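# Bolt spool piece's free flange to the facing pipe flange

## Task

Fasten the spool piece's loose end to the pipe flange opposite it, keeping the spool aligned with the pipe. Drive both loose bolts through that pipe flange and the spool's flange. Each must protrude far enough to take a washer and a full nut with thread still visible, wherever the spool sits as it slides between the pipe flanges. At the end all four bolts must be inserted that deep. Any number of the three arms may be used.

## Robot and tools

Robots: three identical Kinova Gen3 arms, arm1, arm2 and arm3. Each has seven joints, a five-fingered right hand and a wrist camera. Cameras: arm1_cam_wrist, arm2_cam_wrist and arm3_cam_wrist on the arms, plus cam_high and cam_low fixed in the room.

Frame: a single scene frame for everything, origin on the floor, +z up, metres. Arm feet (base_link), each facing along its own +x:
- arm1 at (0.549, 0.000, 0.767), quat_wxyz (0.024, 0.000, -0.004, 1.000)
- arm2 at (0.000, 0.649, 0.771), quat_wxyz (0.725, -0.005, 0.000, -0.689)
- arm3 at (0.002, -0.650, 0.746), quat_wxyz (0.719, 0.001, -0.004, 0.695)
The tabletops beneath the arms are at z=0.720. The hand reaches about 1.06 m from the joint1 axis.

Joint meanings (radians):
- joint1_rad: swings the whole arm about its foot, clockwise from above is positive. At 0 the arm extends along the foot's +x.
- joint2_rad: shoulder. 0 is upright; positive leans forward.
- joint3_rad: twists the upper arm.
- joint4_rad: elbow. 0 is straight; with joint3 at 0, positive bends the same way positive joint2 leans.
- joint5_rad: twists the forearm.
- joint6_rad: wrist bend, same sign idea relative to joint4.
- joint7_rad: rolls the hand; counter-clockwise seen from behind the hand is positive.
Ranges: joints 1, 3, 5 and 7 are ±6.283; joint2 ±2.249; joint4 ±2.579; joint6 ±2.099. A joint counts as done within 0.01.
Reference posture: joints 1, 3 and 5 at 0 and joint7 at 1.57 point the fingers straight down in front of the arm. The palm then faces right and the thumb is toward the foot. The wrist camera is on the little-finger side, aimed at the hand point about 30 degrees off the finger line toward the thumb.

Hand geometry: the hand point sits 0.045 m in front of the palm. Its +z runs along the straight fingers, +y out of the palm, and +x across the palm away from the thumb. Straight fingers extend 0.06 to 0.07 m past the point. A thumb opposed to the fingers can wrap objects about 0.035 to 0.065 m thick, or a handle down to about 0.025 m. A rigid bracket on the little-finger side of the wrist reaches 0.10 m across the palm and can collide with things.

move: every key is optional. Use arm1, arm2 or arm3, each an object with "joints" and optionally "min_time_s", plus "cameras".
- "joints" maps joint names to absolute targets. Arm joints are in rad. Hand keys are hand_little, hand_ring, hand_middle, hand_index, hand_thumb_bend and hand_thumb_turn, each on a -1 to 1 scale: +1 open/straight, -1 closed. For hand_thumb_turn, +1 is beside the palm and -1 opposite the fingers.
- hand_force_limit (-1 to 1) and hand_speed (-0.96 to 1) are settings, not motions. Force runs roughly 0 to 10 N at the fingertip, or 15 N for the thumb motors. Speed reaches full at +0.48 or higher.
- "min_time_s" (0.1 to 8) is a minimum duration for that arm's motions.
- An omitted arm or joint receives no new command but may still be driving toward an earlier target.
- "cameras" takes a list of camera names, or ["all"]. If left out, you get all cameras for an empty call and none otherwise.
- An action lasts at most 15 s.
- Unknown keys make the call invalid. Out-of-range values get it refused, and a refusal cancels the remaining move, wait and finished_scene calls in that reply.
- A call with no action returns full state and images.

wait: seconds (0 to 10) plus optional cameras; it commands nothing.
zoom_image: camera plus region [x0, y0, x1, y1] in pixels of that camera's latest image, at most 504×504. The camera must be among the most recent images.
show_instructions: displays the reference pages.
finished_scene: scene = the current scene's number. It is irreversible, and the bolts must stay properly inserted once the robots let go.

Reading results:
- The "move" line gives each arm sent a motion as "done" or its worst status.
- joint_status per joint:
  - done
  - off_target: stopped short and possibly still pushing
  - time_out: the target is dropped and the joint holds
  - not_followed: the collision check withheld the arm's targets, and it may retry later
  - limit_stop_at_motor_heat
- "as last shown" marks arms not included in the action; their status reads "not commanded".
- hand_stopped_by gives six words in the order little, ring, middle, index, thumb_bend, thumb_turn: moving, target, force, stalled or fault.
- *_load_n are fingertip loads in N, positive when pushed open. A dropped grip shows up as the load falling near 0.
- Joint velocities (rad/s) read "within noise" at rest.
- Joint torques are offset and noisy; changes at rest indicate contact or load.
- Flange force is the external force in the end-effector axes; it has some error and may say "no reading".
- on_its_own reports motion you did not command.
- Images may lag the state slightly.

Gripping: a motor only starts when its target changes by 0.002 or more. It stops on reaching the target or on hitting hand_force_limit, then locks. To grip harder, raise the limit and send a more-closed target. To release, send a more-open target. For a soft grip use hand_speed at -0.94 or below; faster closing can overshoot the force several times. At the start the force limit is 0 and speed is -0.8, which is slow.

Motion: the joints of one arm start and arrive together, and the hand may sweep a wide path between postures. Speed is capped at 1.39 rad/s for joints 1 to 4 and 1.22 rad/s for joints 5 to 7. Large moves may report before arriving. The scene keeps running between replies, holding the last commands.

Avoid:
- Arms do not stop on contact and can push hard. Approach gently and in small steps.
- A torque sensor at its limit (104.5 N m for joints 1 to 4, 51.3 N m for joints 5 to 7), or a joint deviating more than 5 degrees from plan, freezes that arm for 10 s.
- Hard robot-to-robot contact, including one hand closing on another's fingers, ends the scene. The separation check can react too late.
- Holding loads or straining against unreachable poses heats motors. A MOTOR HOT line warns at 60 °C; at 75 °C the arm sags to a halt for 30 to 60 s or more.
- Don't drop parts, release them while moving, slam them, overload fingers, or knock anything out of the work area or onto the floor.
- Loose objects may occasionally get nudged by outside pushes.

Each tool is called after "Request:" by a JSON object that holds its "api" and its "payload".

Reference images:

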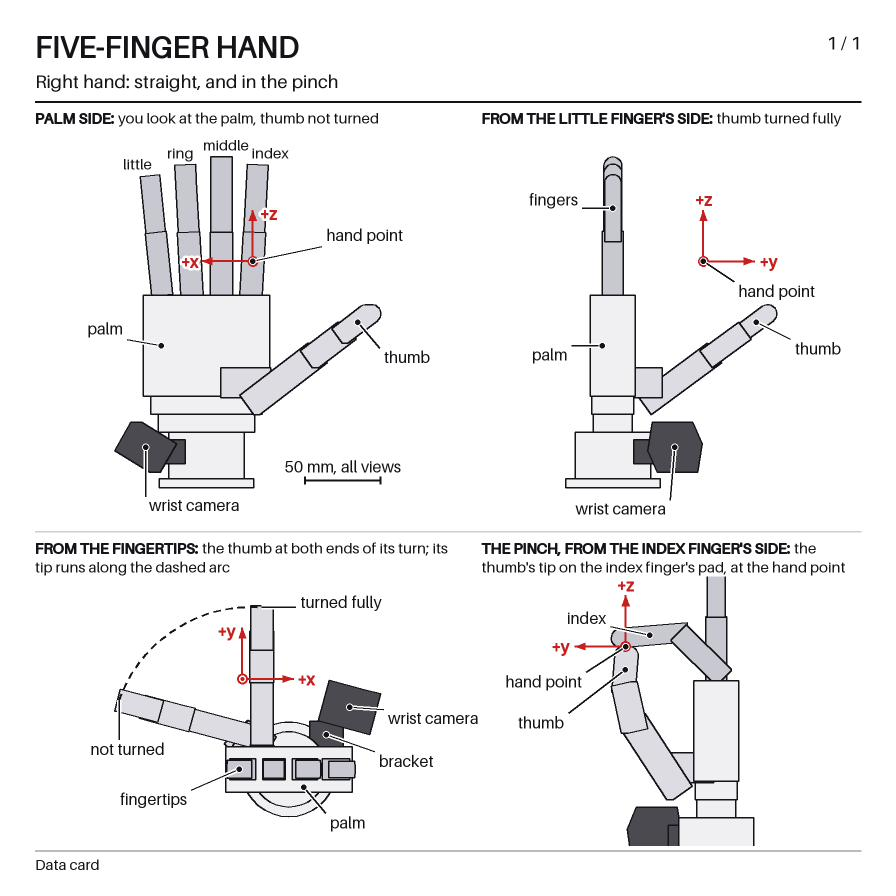

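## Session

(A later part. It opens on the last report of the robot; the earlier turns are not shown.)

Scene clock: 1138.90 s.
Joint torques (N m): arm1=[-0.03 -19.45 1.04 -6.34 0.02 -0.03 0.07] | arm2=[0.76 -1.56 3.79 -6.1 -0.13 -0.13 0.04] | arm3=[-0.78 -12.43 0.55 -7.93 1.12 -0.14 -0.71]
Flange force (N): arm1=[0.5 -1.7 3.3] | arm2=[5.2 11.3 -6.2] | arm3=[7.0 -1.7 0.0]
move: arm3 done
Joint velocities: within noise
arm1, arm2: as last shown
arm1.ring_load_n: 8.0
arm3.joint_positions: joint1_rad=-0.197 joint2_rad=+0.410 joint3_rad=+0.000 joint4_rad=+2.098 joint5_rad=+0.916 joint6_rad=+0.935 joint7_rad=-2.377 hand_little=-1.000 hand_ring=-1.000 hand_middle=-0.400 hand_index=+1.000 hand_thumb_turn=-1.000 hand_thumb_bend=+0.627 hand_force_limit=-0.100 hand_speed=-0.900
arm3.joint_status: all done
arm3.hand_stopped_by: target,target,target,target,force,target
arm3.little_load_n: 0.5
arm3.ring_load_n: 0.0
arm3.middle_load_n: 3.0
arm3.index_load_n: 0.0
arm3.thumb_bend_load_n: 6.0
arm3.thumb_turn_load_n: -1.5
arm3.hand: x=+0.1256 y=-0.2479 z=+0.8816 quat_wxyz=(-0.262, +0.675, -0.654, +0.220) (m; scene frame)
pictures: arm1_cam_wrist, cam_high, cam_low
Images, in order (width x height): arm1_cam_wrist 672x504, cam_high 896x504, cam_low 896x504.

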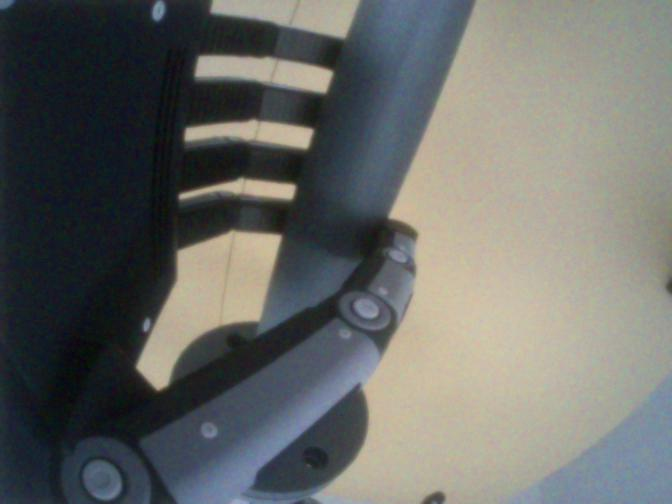

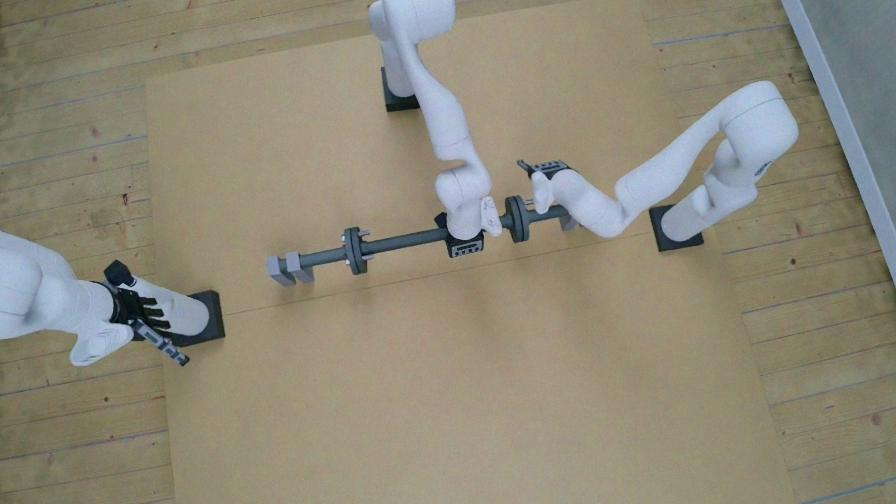

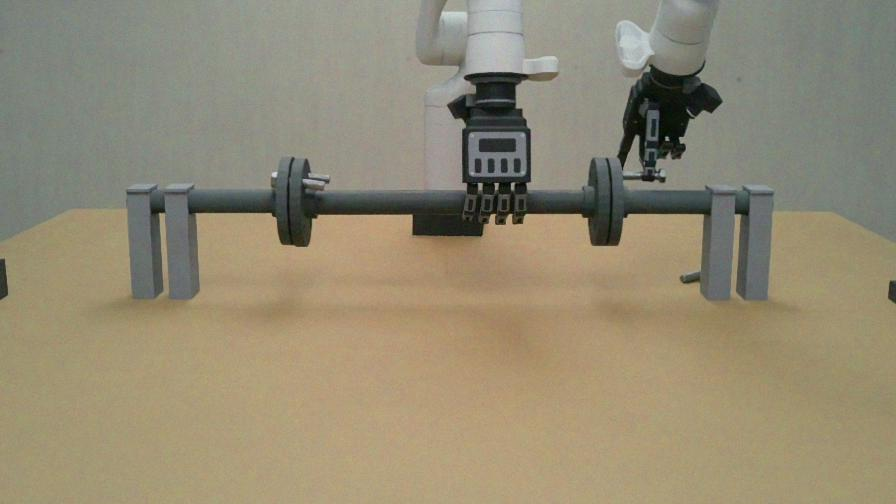

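Request:
{"api": "move", "payload": {"cameras": ["arm3_cam_wrist", "cam_high"]}}

Request:
{"api": "zoom_image", "payload": {"camera": "arm3_cam_wrist", "region": [280, 140, 560, 490]}}

Request:
{"api": "zoom_image", "payload": {"camera": "cam_high", "region": [505, 185, 555, 245]}}

Scene clock: 1167.20 s.
Joint torques (N m): arm1=[-0.11 -19.44 0.95 -6.37 0.01 0.02 0.1] | arm2=[0.78 -1.55 3.83 -6.1 -0.14 -0.14 0.06] | arm3=[-0.81 -12.45 0.53 -7.95 1.09 -0.13 -0.71]
Flange force (N): arm1=[0.6 -1.4 3.4] | arm2=[5.3 11.5 -6.2] | arm3=[7.0 -1.7 0.2]
Joint velocities: within noise
arm1.joint_positions: joint1_rad=-0.213 joint2_rad=+0.646 joint3_rad=+0.000 joint4_rad=+1.658 joint5_rad=+0.020 joint6_rad=+0.663 joint7_rad=-0.132 hand_little=+0.014 hand_ring=+0.030 hand_middle=+0.042 hand_index=+0.056 hand_thumb_turn=-1.000 hand_thumb_bend=+0.374 hand_force_limit=-0.400 hand_speed=-0.900
arm1.joint_status: not commanded
arm1.hand_stopped_by: force,force,force,force,force,target
arm1.little_load_n: 3.0
arm1.ring_load_n: 8.0
arm1.middle_load_n: 0.5
arm1.index_load_n: 0.0
arm1.thumb_bend_load_n: 6.5
arm1.thumb_turn_load_n: 0.5
arm1.hand: x=+0.0695 y=-0.0895 z=+0.8496 quat_wxyz=(-0.060, +0.687, +0.721, -0.063) (m; scene frame)
arm2.joint_positions: joint1_rad=+0.670 joint2_rad=-0.349 joint3_rad=-0.051 joint4_rad=+1.624 joint5_rad=-0.060 joint6_rad=+1.887 joint7_rad=-2.276 hand_little=+1.000 hand_ring=+1.000 hand_middle=+1.000 hand_index=+1.000 hand_thumb_turn=+1.000 hand_thumb_bend=+1.000 hand_force_limit=+0.000 hand_speed=-0.800
arm2.joint_status: not commanded
arm2.hand_stopped_by: target,target,target,target,target,target
arm2.little_load_n: 0.0
arm2.ring_load_n: -0.5
arm2.middle_load_n: 0.0
arm2.index_load_n: 0.0
arm2.thumb_bend_load_n: 0.0
arm2.thumb_turn_load_n: 0.0
arm2.hand: x=-0.0916 y=+0.4621 z=+1.2232 quat_wxyz=(-0.008, -0.988, -0.155, -0.018) (m; scene frame)
arm3.joint_positions: joint1_rad=-0.197 joint2_rad=+0.410 joint3_rad=+0.000 joint4_rad=+2.098 joint5_rad=+0.916 joint6_rad=+0.935 joint7_rad=-2.377 hand_little=-1.000 hand_ring=-1.000 hand_middle=-0.400 hand_index=+1.000 hand_thumb_turn=-1.000 hand_thumb_bend=+0.627 hand_force_limit=-0.100 hand_speed=-0.900
arm3.joint_status: all done
arm3.hand_stopped_by: target,target,target,target,force,target
arm3.little_load_n: 0.0
arm3.ring_load_n: 0.5
arm3.middle_load_n: 3.0
arm3.index_load_n: 0.0
arm3.thumb_bend_load_n: 5.5
arm3.thumb_turn_load_n: -1.5
arm3.hand: x=+0.1256 y=-0.2479 z=+0.8816 quat_wxyz=(-0.262, +0.675, -0.654, +0.220) (m; scene frame)
pictures: arm3_cam_wrist, cam_high
Images, in order (width x height): arm3_cam_wrist 672x504, cam_high 896x504.

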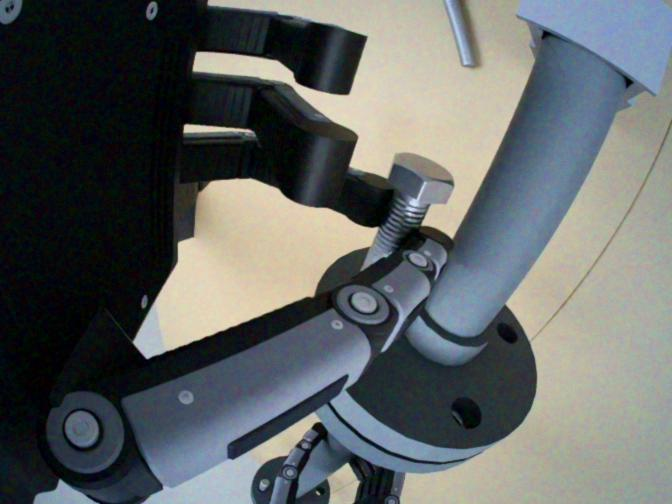

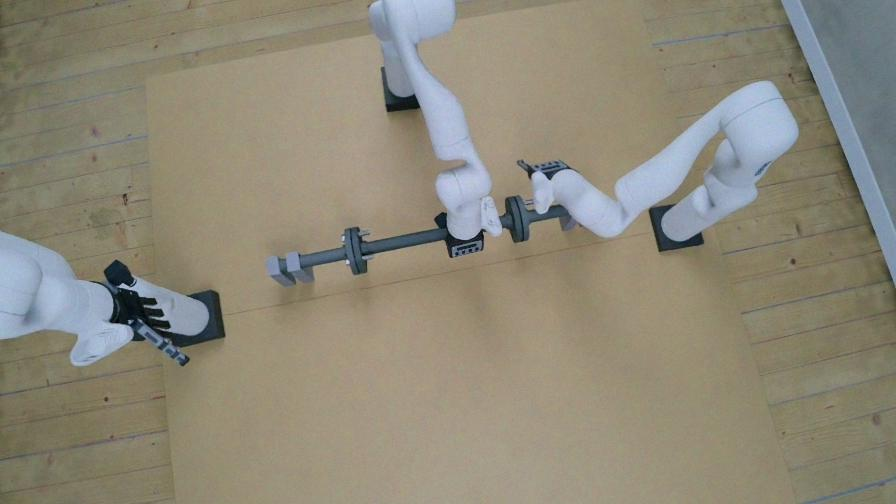

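Scaled by 1.440 from the camera's 672x504 image, which has a finer 960x720 frame.

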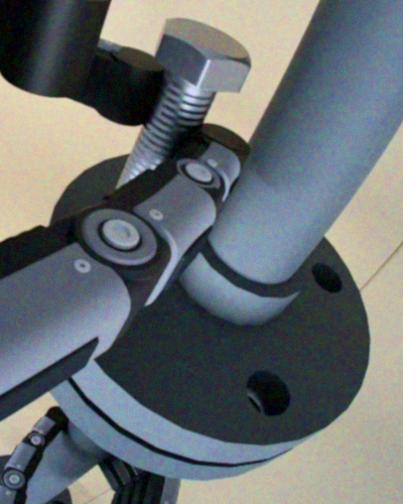

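Scaled by 8.400 from the camera's 896x504 image, which has a finer 1280x720 frame.

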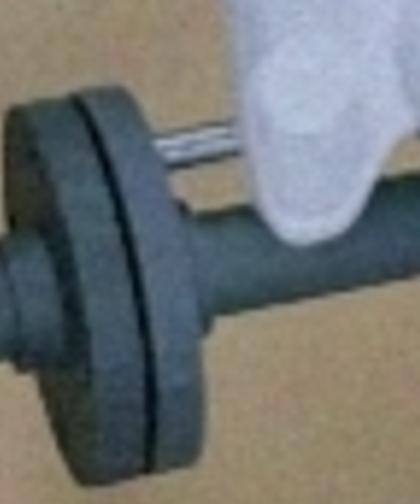

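Request:
{"api": "move", "payload": {"arm3": {"joints": {"joint1_rad": -0.1979, "joint2_rad": 0.4014, "joint3_rad": 0, "joint4_rad": 2.1088, "joint5_rad": 0.9166, "joint6_rad": 0.9346, "joint7_rad": -2.3801}, "min_time_s": 1}}}

Request:
{"api": "move", "payload": {"arm3": {"joints": {"joint1_rad": -0.1967, "joint2_rad": 0.4081, "joint3_rad": 0, "joint4_rad": 2.0963, "joint5_rad": 0.9138, "joint6_rad": 0.9375, "joint7_rad": -2.3737}, "min_time_s": 1.5}, "cameras": ["arm3_cam_wrist", "arm1_cam_wrist", "cam_low", "cam_high"]}}

Request:
{"api": "zoom_image", "payload": {"camera": "cam_low", "region": [590, 140, 700, 220]}}

Scene clock: 1238.67 s.
Joint torques (N m): arm1=[-0.11 -19.45 0.94 -6.29 0.05 -0.02 0.01] | arm2=[0.75 -1.55 3.83 -6.14 -0.14 -0.14 0.04] | arm3=[-0.23 -11.64 0.98 -5.62 0.6 0.78 -0.41]
Flange force (N): arm1=[0.8 -1.8 3.3] | arm2=[5.3 11.4 -6.0] | arm3=[2.6 -1.6 -0.1]
move: arm3 done
Joint velocities: within noise
arm1, arm2: as last shown
arm1.ring_load_n: 7.5
arm2.ring_load_n: 0.0
arm3.joint_positions: joint1_rad=-0.198 joint2_rad=+0.401 joint3_rad=+0.000 joint4_rad=+2.109 joint5_rad=+0.917 joint6_rad=+0.935 joint7_rad=-2.380 hand_little=-1.000 hand_ring=-1.000 hand_middle=-0.400 hand_index=+1.000 hand_thumb_turn=-1.000 hand_thumb_bend=+0.627 hand_force_limit=-0.100 hand_speed=-0.900
arm3.joint_status: all done
arm3.hand_stopped_by: target,target,target,target,force,target
arm3.little_load_n: 0.0
arm3.ring_load_n: 0.0
arm3.middle_load_n: 2.5
arm3.index_load_n: 0.0
arm3.thumb_bend_load_n: 5.5
arm3.thumb_turn_load_n: 0.0
arm3.hand: x=+0.1259 y=-0.2520 z=+0.8826 quat_wxyz=(-0.262, +0.675, -0.654, +0.220) (m; scene frame)
pictures: none

Scene clock: 1240.47 s.
Joint torques (N m): arm1=[0 -19.47 1.03 -6.35 0.02 -0.06 0.07] | arm2=[0.7 -1.55 3.81 -6.1 -0.14 -0.15 0.08] | arm3=[-0.81 -12.48 0.53 -7.99 1.12 -0.19 -0.71]
Flange force (N): arm1=[0.4 -1.7 3.3] | arm2=[5.3 11.4 -6.2] | arm3=[6.9 -1.7 0.1]
move: arm3 done
Joint velocities: within noise
arm1, arm2: as last shown
arm1.ring_load_n: 8.0
arm1.thumb_turn_load_n: 0.0
arm3.joint_positions: joint1_rad=-0.197 joint2_rad=+0.408 joint3_rad=+0.000 joint4_rad=+2.096 joint5_rad=+0.914 joint6_rad=+0.937 joint7_rad=-2.374 hand_little=-1.000 hand_ring=-1.000 hand_middle=-0.400 hand_index=+1.000 hand_thumb_turn=-1.000 hand_thumb_bend=+0.627 hand_force_limit=-0.100 hand_speed=-0.900
arm3.joint_status: all done
arm3.hand_stopped_by: target,target,target,target,force,target
arm3.little_load_n: 0.0
arm3.ring_load_n: 0.0
arm3.middle_load_n: 3.0
arm3.index_load_n: 0.0
arm3.thumb_bend_load_n: 5.5
arm3.thumb_turn_load_n: -1.5
arm3.hand: x=+0.1256 y=-0.2480 z=+0.8826 quat_wxyz=(-0.262, +0.675, -0.654, +0.220) (m; scene frame)
pictures: arm1_cam_wrist, arm3_cam_wrist, cam_high, cam_low
Images, in order (width x height): arm1_cam_wrist 672x504, arm3_cam_wrist 672x504, cam_high 896x504, cam_low 896x504.

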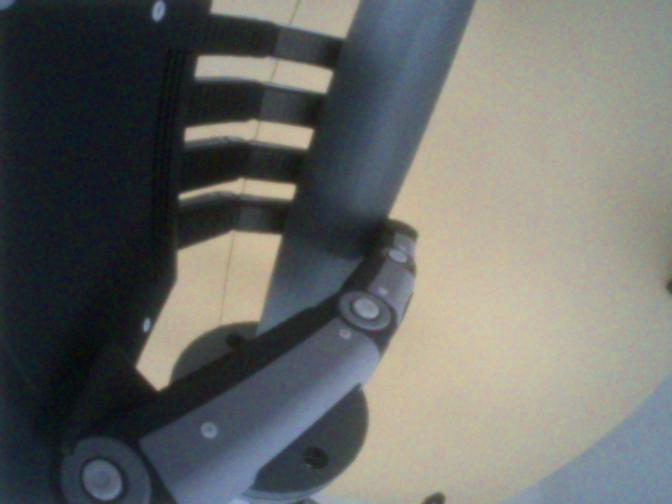

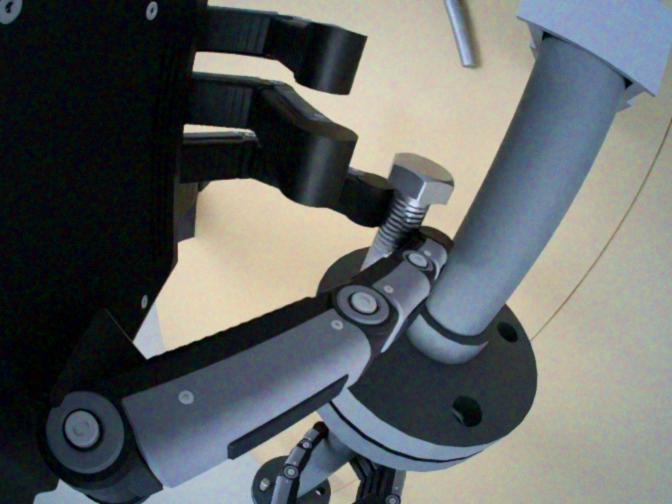

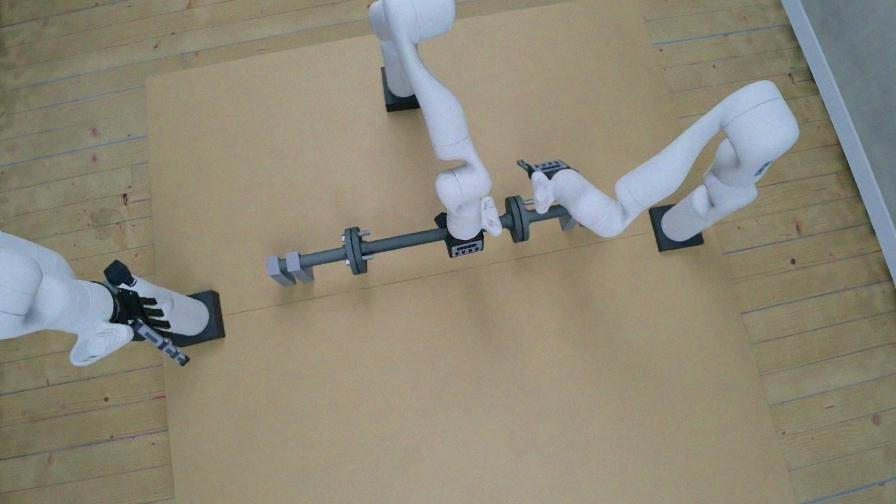

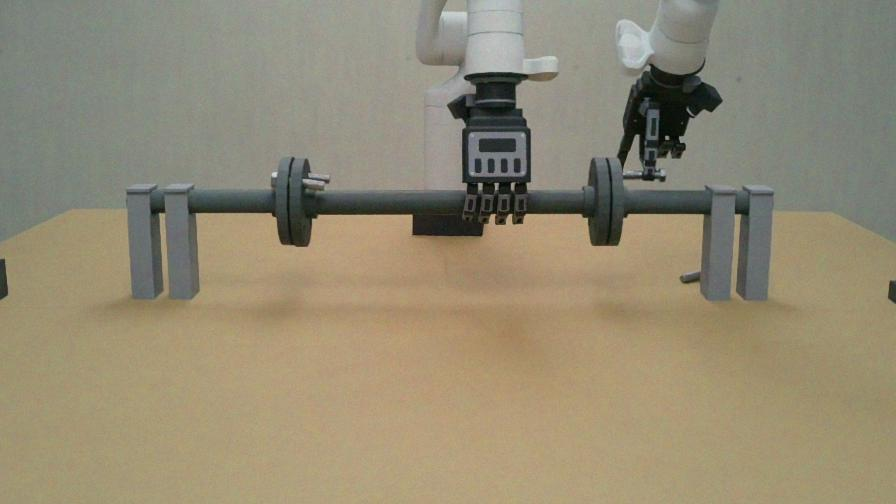

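Scaled by 4.582 from the camera's 896x504 image, which has a finer 1280x720 frame.

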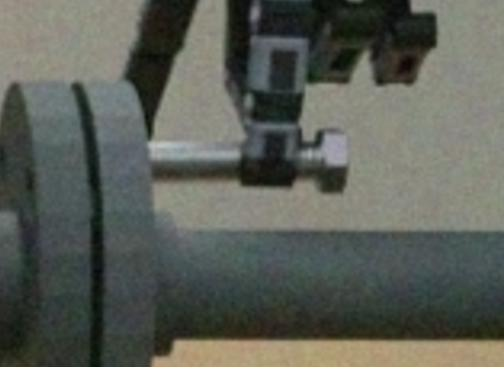

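Request:
{"api": "zoom_image", "payload": {"camera": "cam_high", "region": [505, 190, 545, 230]}}

Request:
{"api": "zoom_image", "payload": {"camera": "cam_high", "region": [505, 190, 585, 250]}}

Request:
{"api": "zoom_image", "payload": {"camera": "cam_low", "region": [585, 150, 685, 250]}}

Request:
{"api": "zoom_image", "payload": {"camera": "arm1_cam_wrist", "region": [290, 430, 350, 490]}}

Scaled by 12.600 from the camera's 896x504 image, which has a finer 1280x720 frame.

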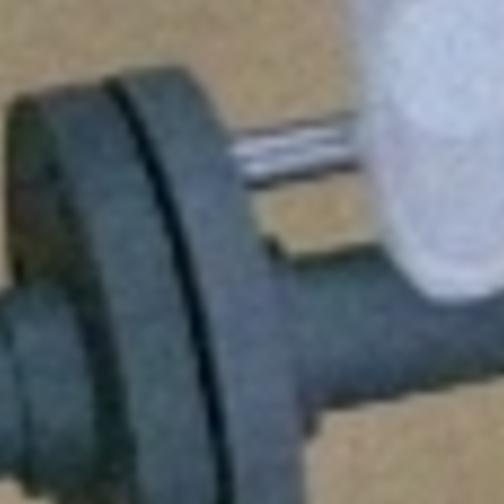

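Scaled by 6.300 from the camera's 896x504 image, which has a finer 1280x720 frame.

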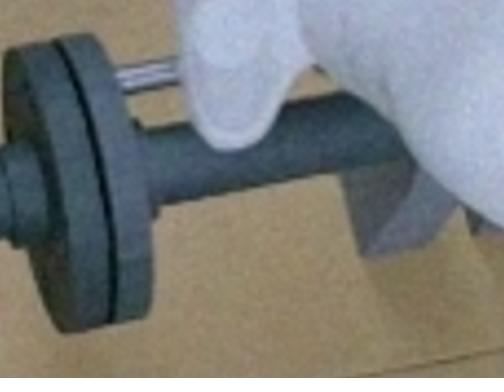

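Scaled by 5.040 from the camera's 896x504 image, which has a finer 1280x720 frame.

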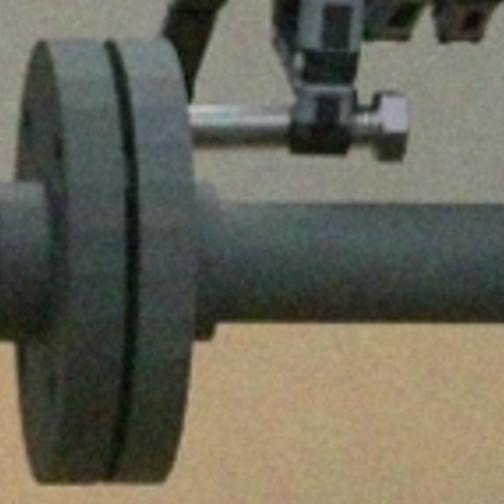

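Scaled by 8.400 from the camera's 672x504 image, which has a finer 960x720 frame.

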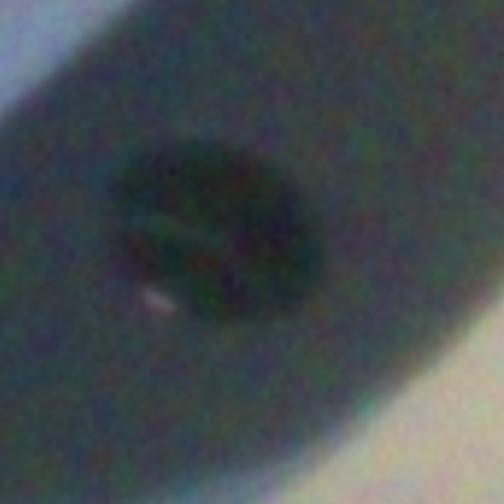

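Request:
{"api": "move", "payload": {"arm3": {"joints": {"joint1_rad": -0.1932, "joint2_rad": 0.4081, "joint3_rad": 0, "joint4_rad": 2.0963, "joint5_rad": 0.9159, "joint6_rad": 0.9358, "joint7_rad": -2.3727}, "min_time_s": 1.5}}}

Scene clock: 1323.37 s.
Joint torques (N m): arm1=[-0.11 -19.41 1.08 -6.33 0.03 -0.03 0.1] | arm2=[0.73 -1.58 3.78 -6.11 -0.17 -0.14 0.06] | arm3=[-0.63 -12.54 0.71 -8.24 1.22 -0.14 -0.76]
Flange force (N): arm1=[0.6 -1.6 3.2] | arm2=[5.1 11.3 -6.2] | arm3=[7.6 -1.2 -0.1]
move: arm3 done
Joint velocities: within noise
arm1, arm2: as last shown
arm1.ring_load_n: 7.5
arm1.thumb_turn_load_n: 0.5
arm3.joint_positions: joint1_rad=-0.193 joint2_rad=+0.408 joint3_rad=+0.000 joint4_rad=+2.096 joint5_rad=+0.916 joint6_rad=+0.936 joint7_rad=-2.373 hand_little=-1.000 hand_ring=-1.000 hand_middle=-0.400 hand_index=+1.000 hand_thumb_turn=-1.000 hand_thumb_bend=+0.627 hand_force_limit=-0.100 hand_speed=-0.900
arm3.joint_status: all done
arm3.hand_stopped_by: target,target,target,target,force,target
arm3.little_load_n: 0.0
arm3.ring_load_n: 0.0
arm3.middle_load_n: 3.0
arm3.index_load_n: 0.0
arm3.thumb_bend_load_n: 6.5
arm3.thumb_turn_load_n: -2.5
arm3.hand: x=+0.1269 y=-0.2477 z=+0.8826 quat_wxyz=(-0.262, +0.675, -0.654, +0.220) (m; scene frame)
pictures: none

Request:
{"api": "move", "payload": {"arm3": {"joints": {"joint1_rad": -0.1995, "joint2_rad": 0.4081, "joint3_rad": 0, "joint4_rad": 2.0963, "joint5_rad": 0.9121, "joint6_rad": 0.9389, "joint7_rad": -2.3745}, "min_time_s": 1.5}}}

Request:
{"api": "move", "payload": {"arm3": {"joints": {"joint1_rad": -0.2023, "joint2_rad": 0.4085, "joint3_rad": 0, "joint4_rad": 2.0958, "joint5_rad": 0.9104, "joint6_rad": 0.9403, "joint7_rad": -2.3753}, "min_time_s": 1.5}, "cameras": ["cam_high", "cam_low"]}}

Request:
{"api": "zoom_image", "payload": {"camera": "cam_high", "region": [505, 190, 545, 230]}}

Request:
{"api": "zoom_image", "payload": {"camera": "cam_low", "region": [585, 150, 685, 250]}}

Scene clock: 1338.90 s.
Joint torques (N m): arm1=[-0.01 -19.47 1.09 -6.25 0.08 0.01 0.07] | arm2=[0.8 -1.6 3.8 -6.08 -0.13 -0.14 0.03] | arm3=[-0.77 -12.23 0.47 -7.33 0.86 -0.02 -0.58]
Flange force (N): arm1=[0.5 -1.9 3.4] | arm2=[5.1 11.4 -6.3] | arm3=[5.8 -1.9 0.3]
move: arm3 done
Joint velocities: within noise
arm1, arm2: as last shown
arm3.joint_positions: joint1_rad=-0.200 joint2_rad=+0.408 joint3_rad=+0.000 joint4_rad=+2.096 joint5_rad=+0.912 joint6_rad=+0.939 joint7_rad=-2.374 hand_little=-1.000 hand_ring=-1.000 hand_middle=-0.400 hand_index=+1.000 hand_thumb_turn=-1.000 hand_thumb_bend=+0.627 hand_force_limit=-0.100 hand_speed=-0.900
arm3.joint_status: all done
arm3.hand_stopped_by: target,target,target,target,force,target
arm3.little_load_n: 0.0
arm3.ring_load_n: 0.0
arm3.middle_load_n: 3.0
arm3.index_load_n: 0.0
arm3.thumb_bend_load_n: 5.0
arm3.thumb_turn_load_n: 1.0
arm3.hand: x=+0.1246 y=-0.2481 z=+0.8826 quat_wxyz=(-0.262, +0.675, -0.654, +0.220) (m; scene frame)
pictures: none

Scene clock: 1340.70 s.
Joint torques (N m): arm1=[-0.07 -19.48 1.04 -6.31 0.06 -0.01 0.05] | arm2=[0.75 -1.59 3.81 -6.13 -0.15 -0.16 0.08] | arm3=[-0.76 -12.13 0.47 -7.1 0.85 0.07 -0.53]
Flange force (N): arm1=[0.6 -1.8 3.4] | arm2=[5.3 11.5 -6.2] | arm3=[5.4 -2.0 0.3]
move: arm3 done
Joint velocities: within noise
arm1, arm2: as last shown
arm1.thumb_turn_load_n: 0.0
arm3.joint_positions: joint1_rad=-0.202 joint2_rad=+0.409 joint3_rad=+0.000 joint4_rad=+2.096 joint5_rad=+0.910 joint6_rad=+0.940 joint7_rad=-2.375 hand_little=-1.000 hand_ring=-1.000 hand_middle=-0.400 hand_index=+1.000 hand_thumb_turn=-1.000 hand_thumb_bend=+0.627 hand_force_limit=-0.100 hand_speed=-0.900
arm3.joint_status: all done
arm3.hand_stopped_by: target,target,target,target,force,target
arm3.little_load_n: 0.0
arm3.ring_load_n: 0.0
arm3.middle_load_n: 3.0
arm3.index_load_n: 0.0
arm3.thumb_bend_load_n: 5.5
arm3.thumb_turn_load_n: 1.0
arm3.hand: x=+0.1236 y=-0.2481 z=+0.8825 quat_wxyz=(-0.262, +0.675, -0.654, +0.220) (m; scene frame)
pictures: cam_high, cam_low
Images, in order (width x height): cam_high 896x504, cam_low 896x504.

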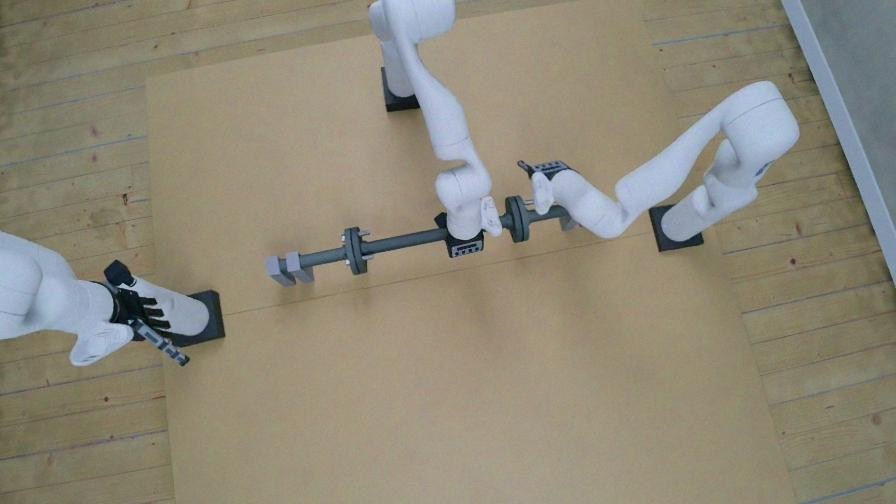

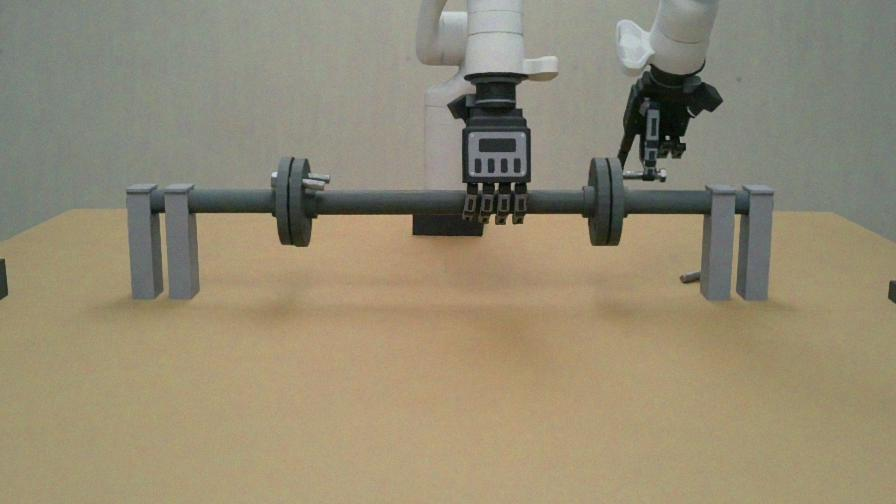

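Scaled by 12.600 from the camera's 896x504 image, which has a finer 1280x720 frame.

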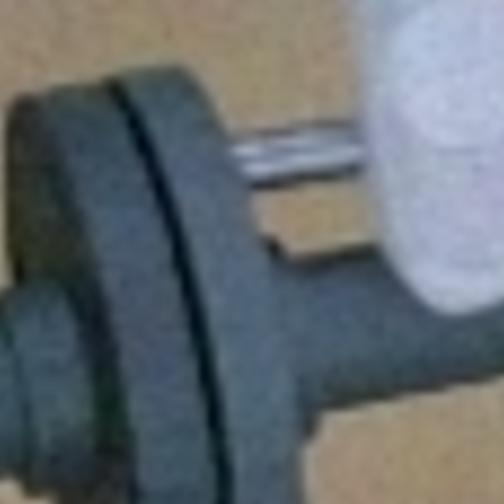

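Scaled by 5.040 from the camera's 896x504 image, which has a finer 1280x720 frame.

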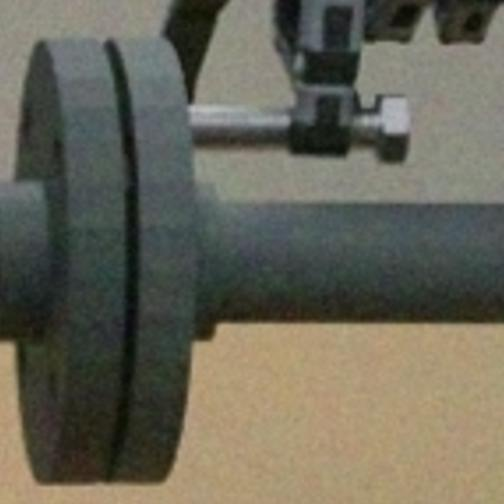

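Request:
{"api": "move", "payload": {"arm3": {"joints": {"joint1_rad": -0.1967, "joint2_rad": 0.4081, "joint3_rad": 0, "joint4_rad": 2.0963, "joint5_rad": 0.9138, "joint6_rad": 0.9375, "joint7_rad": -2.3737}, "min_time_s": 1}}}

Request:
{"api": "move", "payload": {"arm3": {"joints": {"joint1_rad": -0.1951, "joint2_rad": 0.4014, "joint3_rad": 0, "joint4_rad": 2.1088, "joint5_rad": 0.9183, "joint6_rad": 0.9332, "joint7_rad": -2.3793}, "min_time_s": 1}, "cameras": ["cam_high", "cam_low", "arm3_cam_wrist"]}}

Request:
{"api": "zoom_image", "payload": {"camera": "cam_high", "region": [505, 190, 545, 230]}}

Request:
{"api": "zoom_image", "payload": {"camera": "cam_low", "region": [585, 150, 685, 250]}}

Scene clock: 1364.47 s.
Joint torques (N m): arm1=[-0.05 -19.42 1.04 -6.33 -0.01 -0.02 0.05] | arm2=[0.74 -1.53 3.79 -6.12 -0.14 -0.14 0.05] | arm3=[-0.54 -12.12 0.81 -6.94 0.86 0.3 -0.6]
Flange force (N): arm1=[0.6 -1.6 3.3] | arm2=[5.3 11.3 -6.1] | arm3=[5.1 -1.7 0.0]
move: arm3 done
Joint velocities: within noise
arm1, arm2: as last shown
arm1.ring_load_n: 8.0
arm1.index_load_n: -0.5
arm3.joint_positions: joint1_rad=-0.197 joint2_rad=+0.408 joint3_rad=+0.000 joint4_rad=+2.096 joint5_rad=+0.914 joint6_rad=+0.937 joint7_rad=-2.374 hand_little=-1.000 hand_ring=-1.000 hand_middle=-0.400 hand_index=+1.000 hand_thumb_turn=-1.000 hand_thumb_bend=+0.627 hand_force_limit=-0.100 hand_speed=-0.900
arm3.joint_status: all done
arm3.hand_stopped_by: target,target,target,target,force,target
arm3.little_load_n: 0.0
arm3.ring_load_n: 0.0
arm3.middle_load_n: 2.5
arm3.index_load_n: 0.0
arm3.thumb_bend_load_n: 5.5
arm3.thumb_turn_load_n: -1.5
arm3.hand: x=+0.1256 y=-0.2479 z=+0.8826 quat_wxyz=(-0.262, +0.675, -0.654, +0.220) (m; scene frame)
pictures: none

Scene clock: 1365.77 s.
Joint torques (N m): arm1=[0.01 -19.39 0.93 -6.4 0.02 0.01 0.1] | arm2=[0.76 -1.55 3.82 -6.1 -0.13 -0.15 0.04] | arm3=[-0.16 -11.58 0.98 -5.66 0.54 0.78 -0.37]
Flange force (N): arm1=[0.3 -1.2 3.3] | arm2=[5.3 11.4 -6.2] | arm3=[2.9 -1.4 0.0]
move: arm3 done
Joint velocities: within noise
arm1, arm2: as last shown
arm1.ring_load_n: 7.5
arm1.index_load_n: 0.0
arm1.thumb_turn_load_n: 0.5
arm3.joint_positions: joint1_rad=-0.195 joint2_rad=+0.401 joint3_rad=+0.000 joint4_rad=+2.109 joint5_rad=+0.918 joint6_rad=+0.933 joint7_rad=-2.379 hand_little=-1.000 hand_ring=-1.000 hand_middle=-0.400 hand_index=+1.000 hand_thumb_turn=-1.000 hand_thumb_bend=+0.627 hand_force_limit=-0.100 hand_speed=-0.900
arm3.joint_status: all done
arm3.hand_stopped_by: target,target,target,target,force,target
arm3.little_load_n: 0.0
arm3.ring_load_n: 0.0
arm3.middle_load_n: 3.0
arm3.index_load_n: -0.5
arm3.thumb_bend_load_n: 5.5
arm3.thumb_turn_load_n: 0.0
arm3.hand: x=+0.1268 y=-0.2518 z=+0.8826 quat_wxyz=(-0.262, +0.675, -0.654, +0.220) (m; scene frame)
pictures: arm3_cam_wrist, cam_high, cam_low
Images, in order (width x height): arm3_cam_wrist 672x504, cam_high 896x504, cam_low 896x504.

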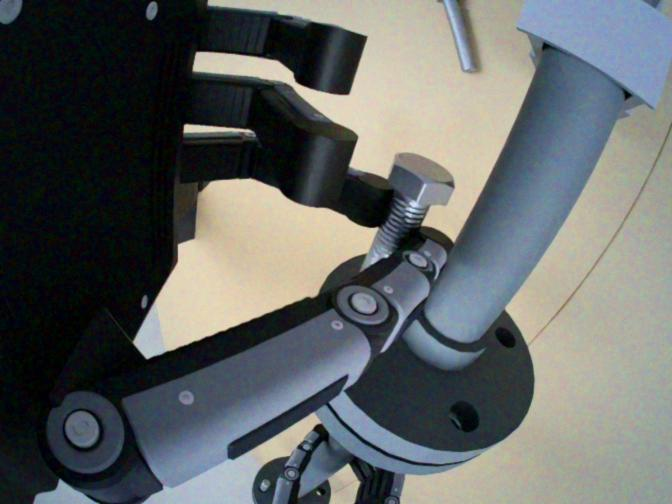

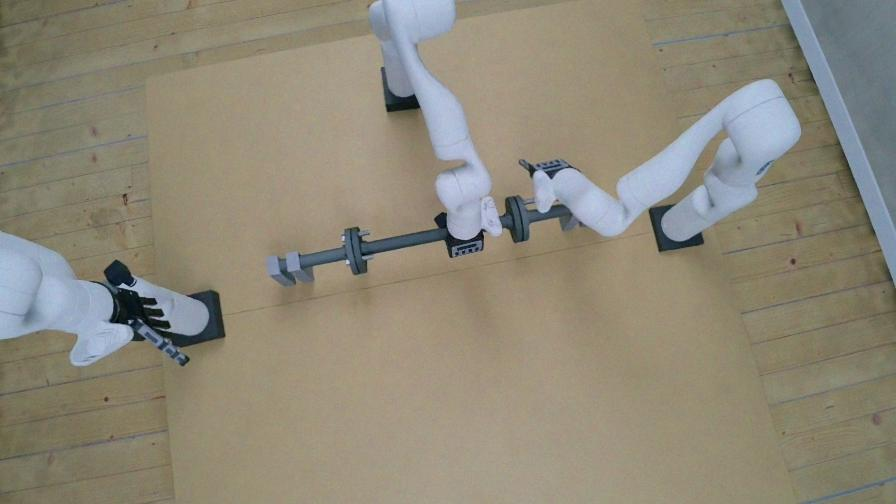

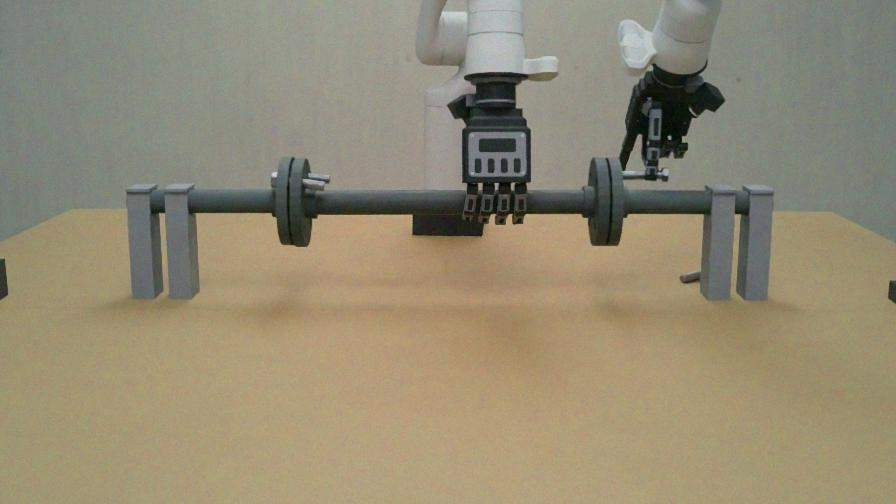

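Scaled by 12.600 from the camera's 896x504 image, which has a finer 1280x720 frame.

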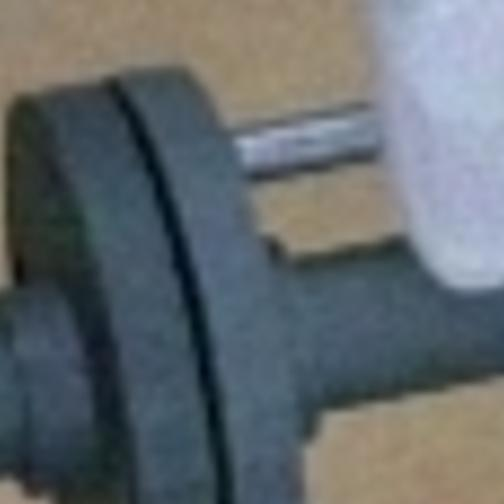

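Scaled by 5.040 from the camera's 896x504 image, which has a finer 1280x720 frame.

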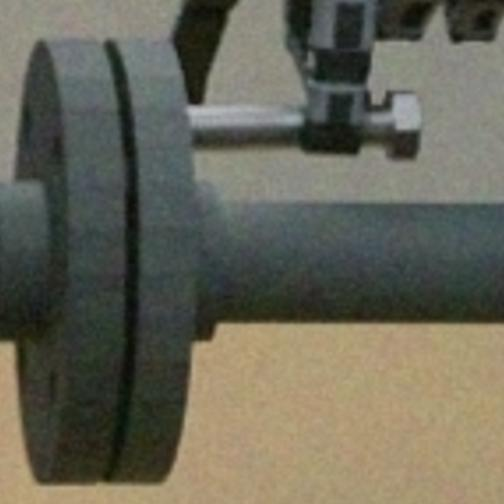

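Request:
{"api": "move", "payload": {"arm3": {"joints": {"joint1_rad": -0.1939, "joint2_rad": 0.4081, "joint3_rad": 0, "joint4_rad": 2.0963, "joint5_rad": 0.9155, "joint6_rad": 0.9361, "joint7_rad": -2.3729}, "min_time_s": 1.5}, "cameras": ["cam_high", "arm3_cam_wrist"]}}

Request:
{"api": "zoom_image", "payload": {"camera": "cam_high", "region": [505, 190, 545, 230]}}

Scene clock: 1379.37 s.
Joint torques (N m): arm1=[0.02 -19.4 1.04 -6.24 0.01 -0.01 0.08] | arm2=[0.77 -1.58 3.81 -6.12 -0.17 -0.15 0.06] | arm3=[-0.21 -11.8 1.02 -5.64 0.56 0.77 -0.36]
Flange force (N): arm1=[0.3 -1.9 3.2] | arm2=[5.2 11.4 -6.2] | arm3=[2.6 -1.4 0.0]
move: arm3 done
Joint velocities: within noise
arm1.joint_positions: joint1_rad=-0.213 joint2_rad=+0.646 joint3_rad=+0.000 joint4_rad=+1.658 joint5_rad=+0.020 joint6_rad=+0.663 joint7_rad=-0.132 hand_little=+0.014 hand_ring=+0.030 hand_middle=+0.042 hand_index=+0.056 hand_thumb_turn=-1.000 hand_thumb_bend=+0.374 hand_force_limit=-0.400 hand_speed=-0.900
arm1.joint_status: not commanded
arm1.hand_stopped_by: force,force,force,force,force,target
arm1.little_load_n: 3.0
arm1.ring_load_n: 8.0
arm1.middle_load_n: 0.5
arm1.index_load_n: 0.0
arm1.thumb_bend_load_n: 6.5
arm1.thumb_turn_load_n: 0.5
arm1.hand: x=+0.0695 y=-0.0895 z=+0.8496 quat_wxyz=(-0.060, +0.687, +0.721, -0.063) (m; scene frame)
arm2.joint_positions: joint1_rad=+0.670 joint2_rad=-0.349 joint3_rad=-0.051 joint4_rad=+1.624 joint5_rad=-0.060 joint6_rad=+1.887 joint7_rad=-2.276 hand_little=+1.000 hand_ring=+1.000 hand_middle=+1.000 hand_index=+1.000 hand_thumb_turn=+1.000 hand_thumb_bend=+1.000 hand_force_limit=+0.000 hand_speed=-0.800
arm2.joint_status: not commanded
arm2.hand_stopped_by: target,target,target,target,target,target
arm2.little_load_n: 0.0
arm2.ring_load_n: 0.0
arm2.middle_load_n: 0.0
arm2.index_load_n: 0.0
arm2.thumb_bend_load_n: 0.0
arm2.thumb_turn_load_n: 0.0
arm2.hand: x=-0.0916 y=+0.4621 z=+1.2232 quat_wxyz=(-0.008, -0.988, -0.155, -0.018) (m; scene frame)
arm3.joint_positions: joint1_rad=-0.194 joint2_rad=+0.408 joint3_rad=+0.000 joint4_rad=+2.096 joint5_rad=+0.916 joint6_rad=+0.936 joint7_rad=-2.373 hand_little=-1.000 hand_ring=-1.000 hand_middle=-0.400 hand_index=+1.000 hand_thumb_turn=-1.000 hand_thumb_bend=+0.627 hand_force_limit=-0.100 hand_speed=-0.900
arm3.joint_status: all done
arm3.hand_stopped_by: target,target,target,target,force,target
arm3.little_load_n: 0.0
arm3.ring_load_n: 0.0
arm3.middle_load_n: 3.0
arm3.index_load_n: 0.0
arm3.thumb_bend_load_n: 5.5
arm3.thumb_turn_load_n: 0.0
arm3.hand: x=+0.1266 y=-0.2478 z=+0.8826 quat_wxyz=(-0.262, +0.675, -0.654, +0.220) (m; scene frame)
pictures: arm3_cam_wrist, cam_high
Images, in order (width x height): arm3_cam_wrist 672x504, cam_high 896x504.

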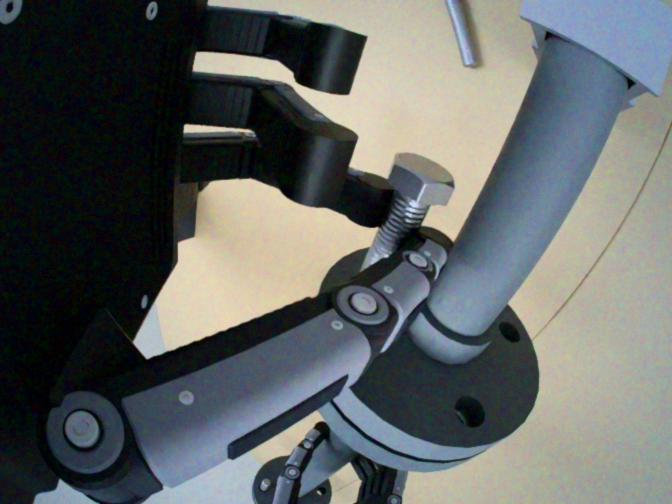

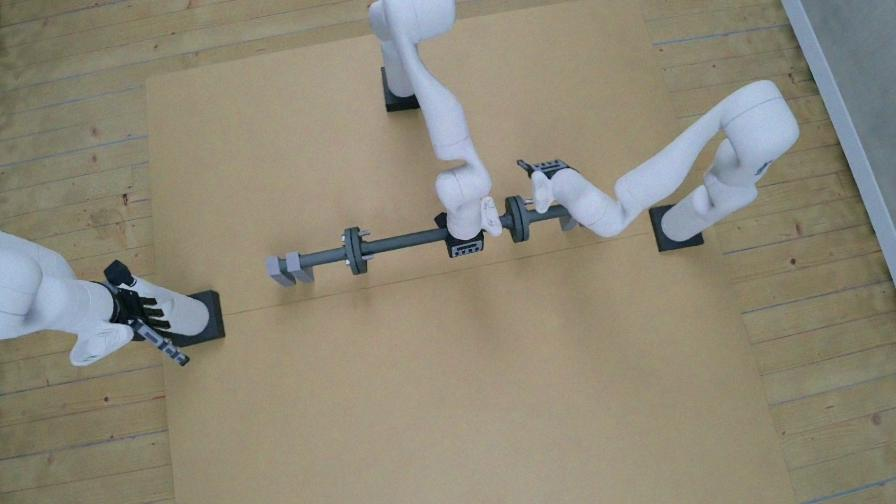

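Scaled by 12.600 from the camera's 896x504 image, which has a finer 1280x720 frame.

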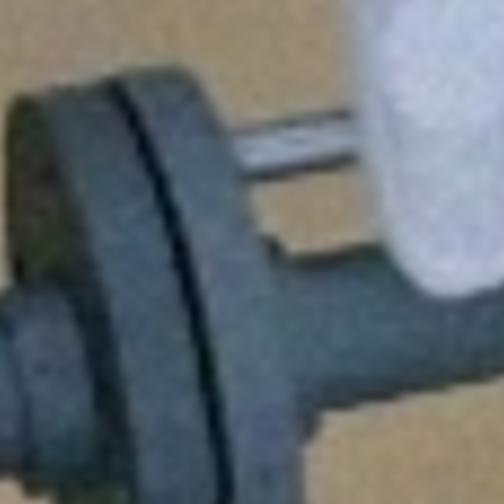

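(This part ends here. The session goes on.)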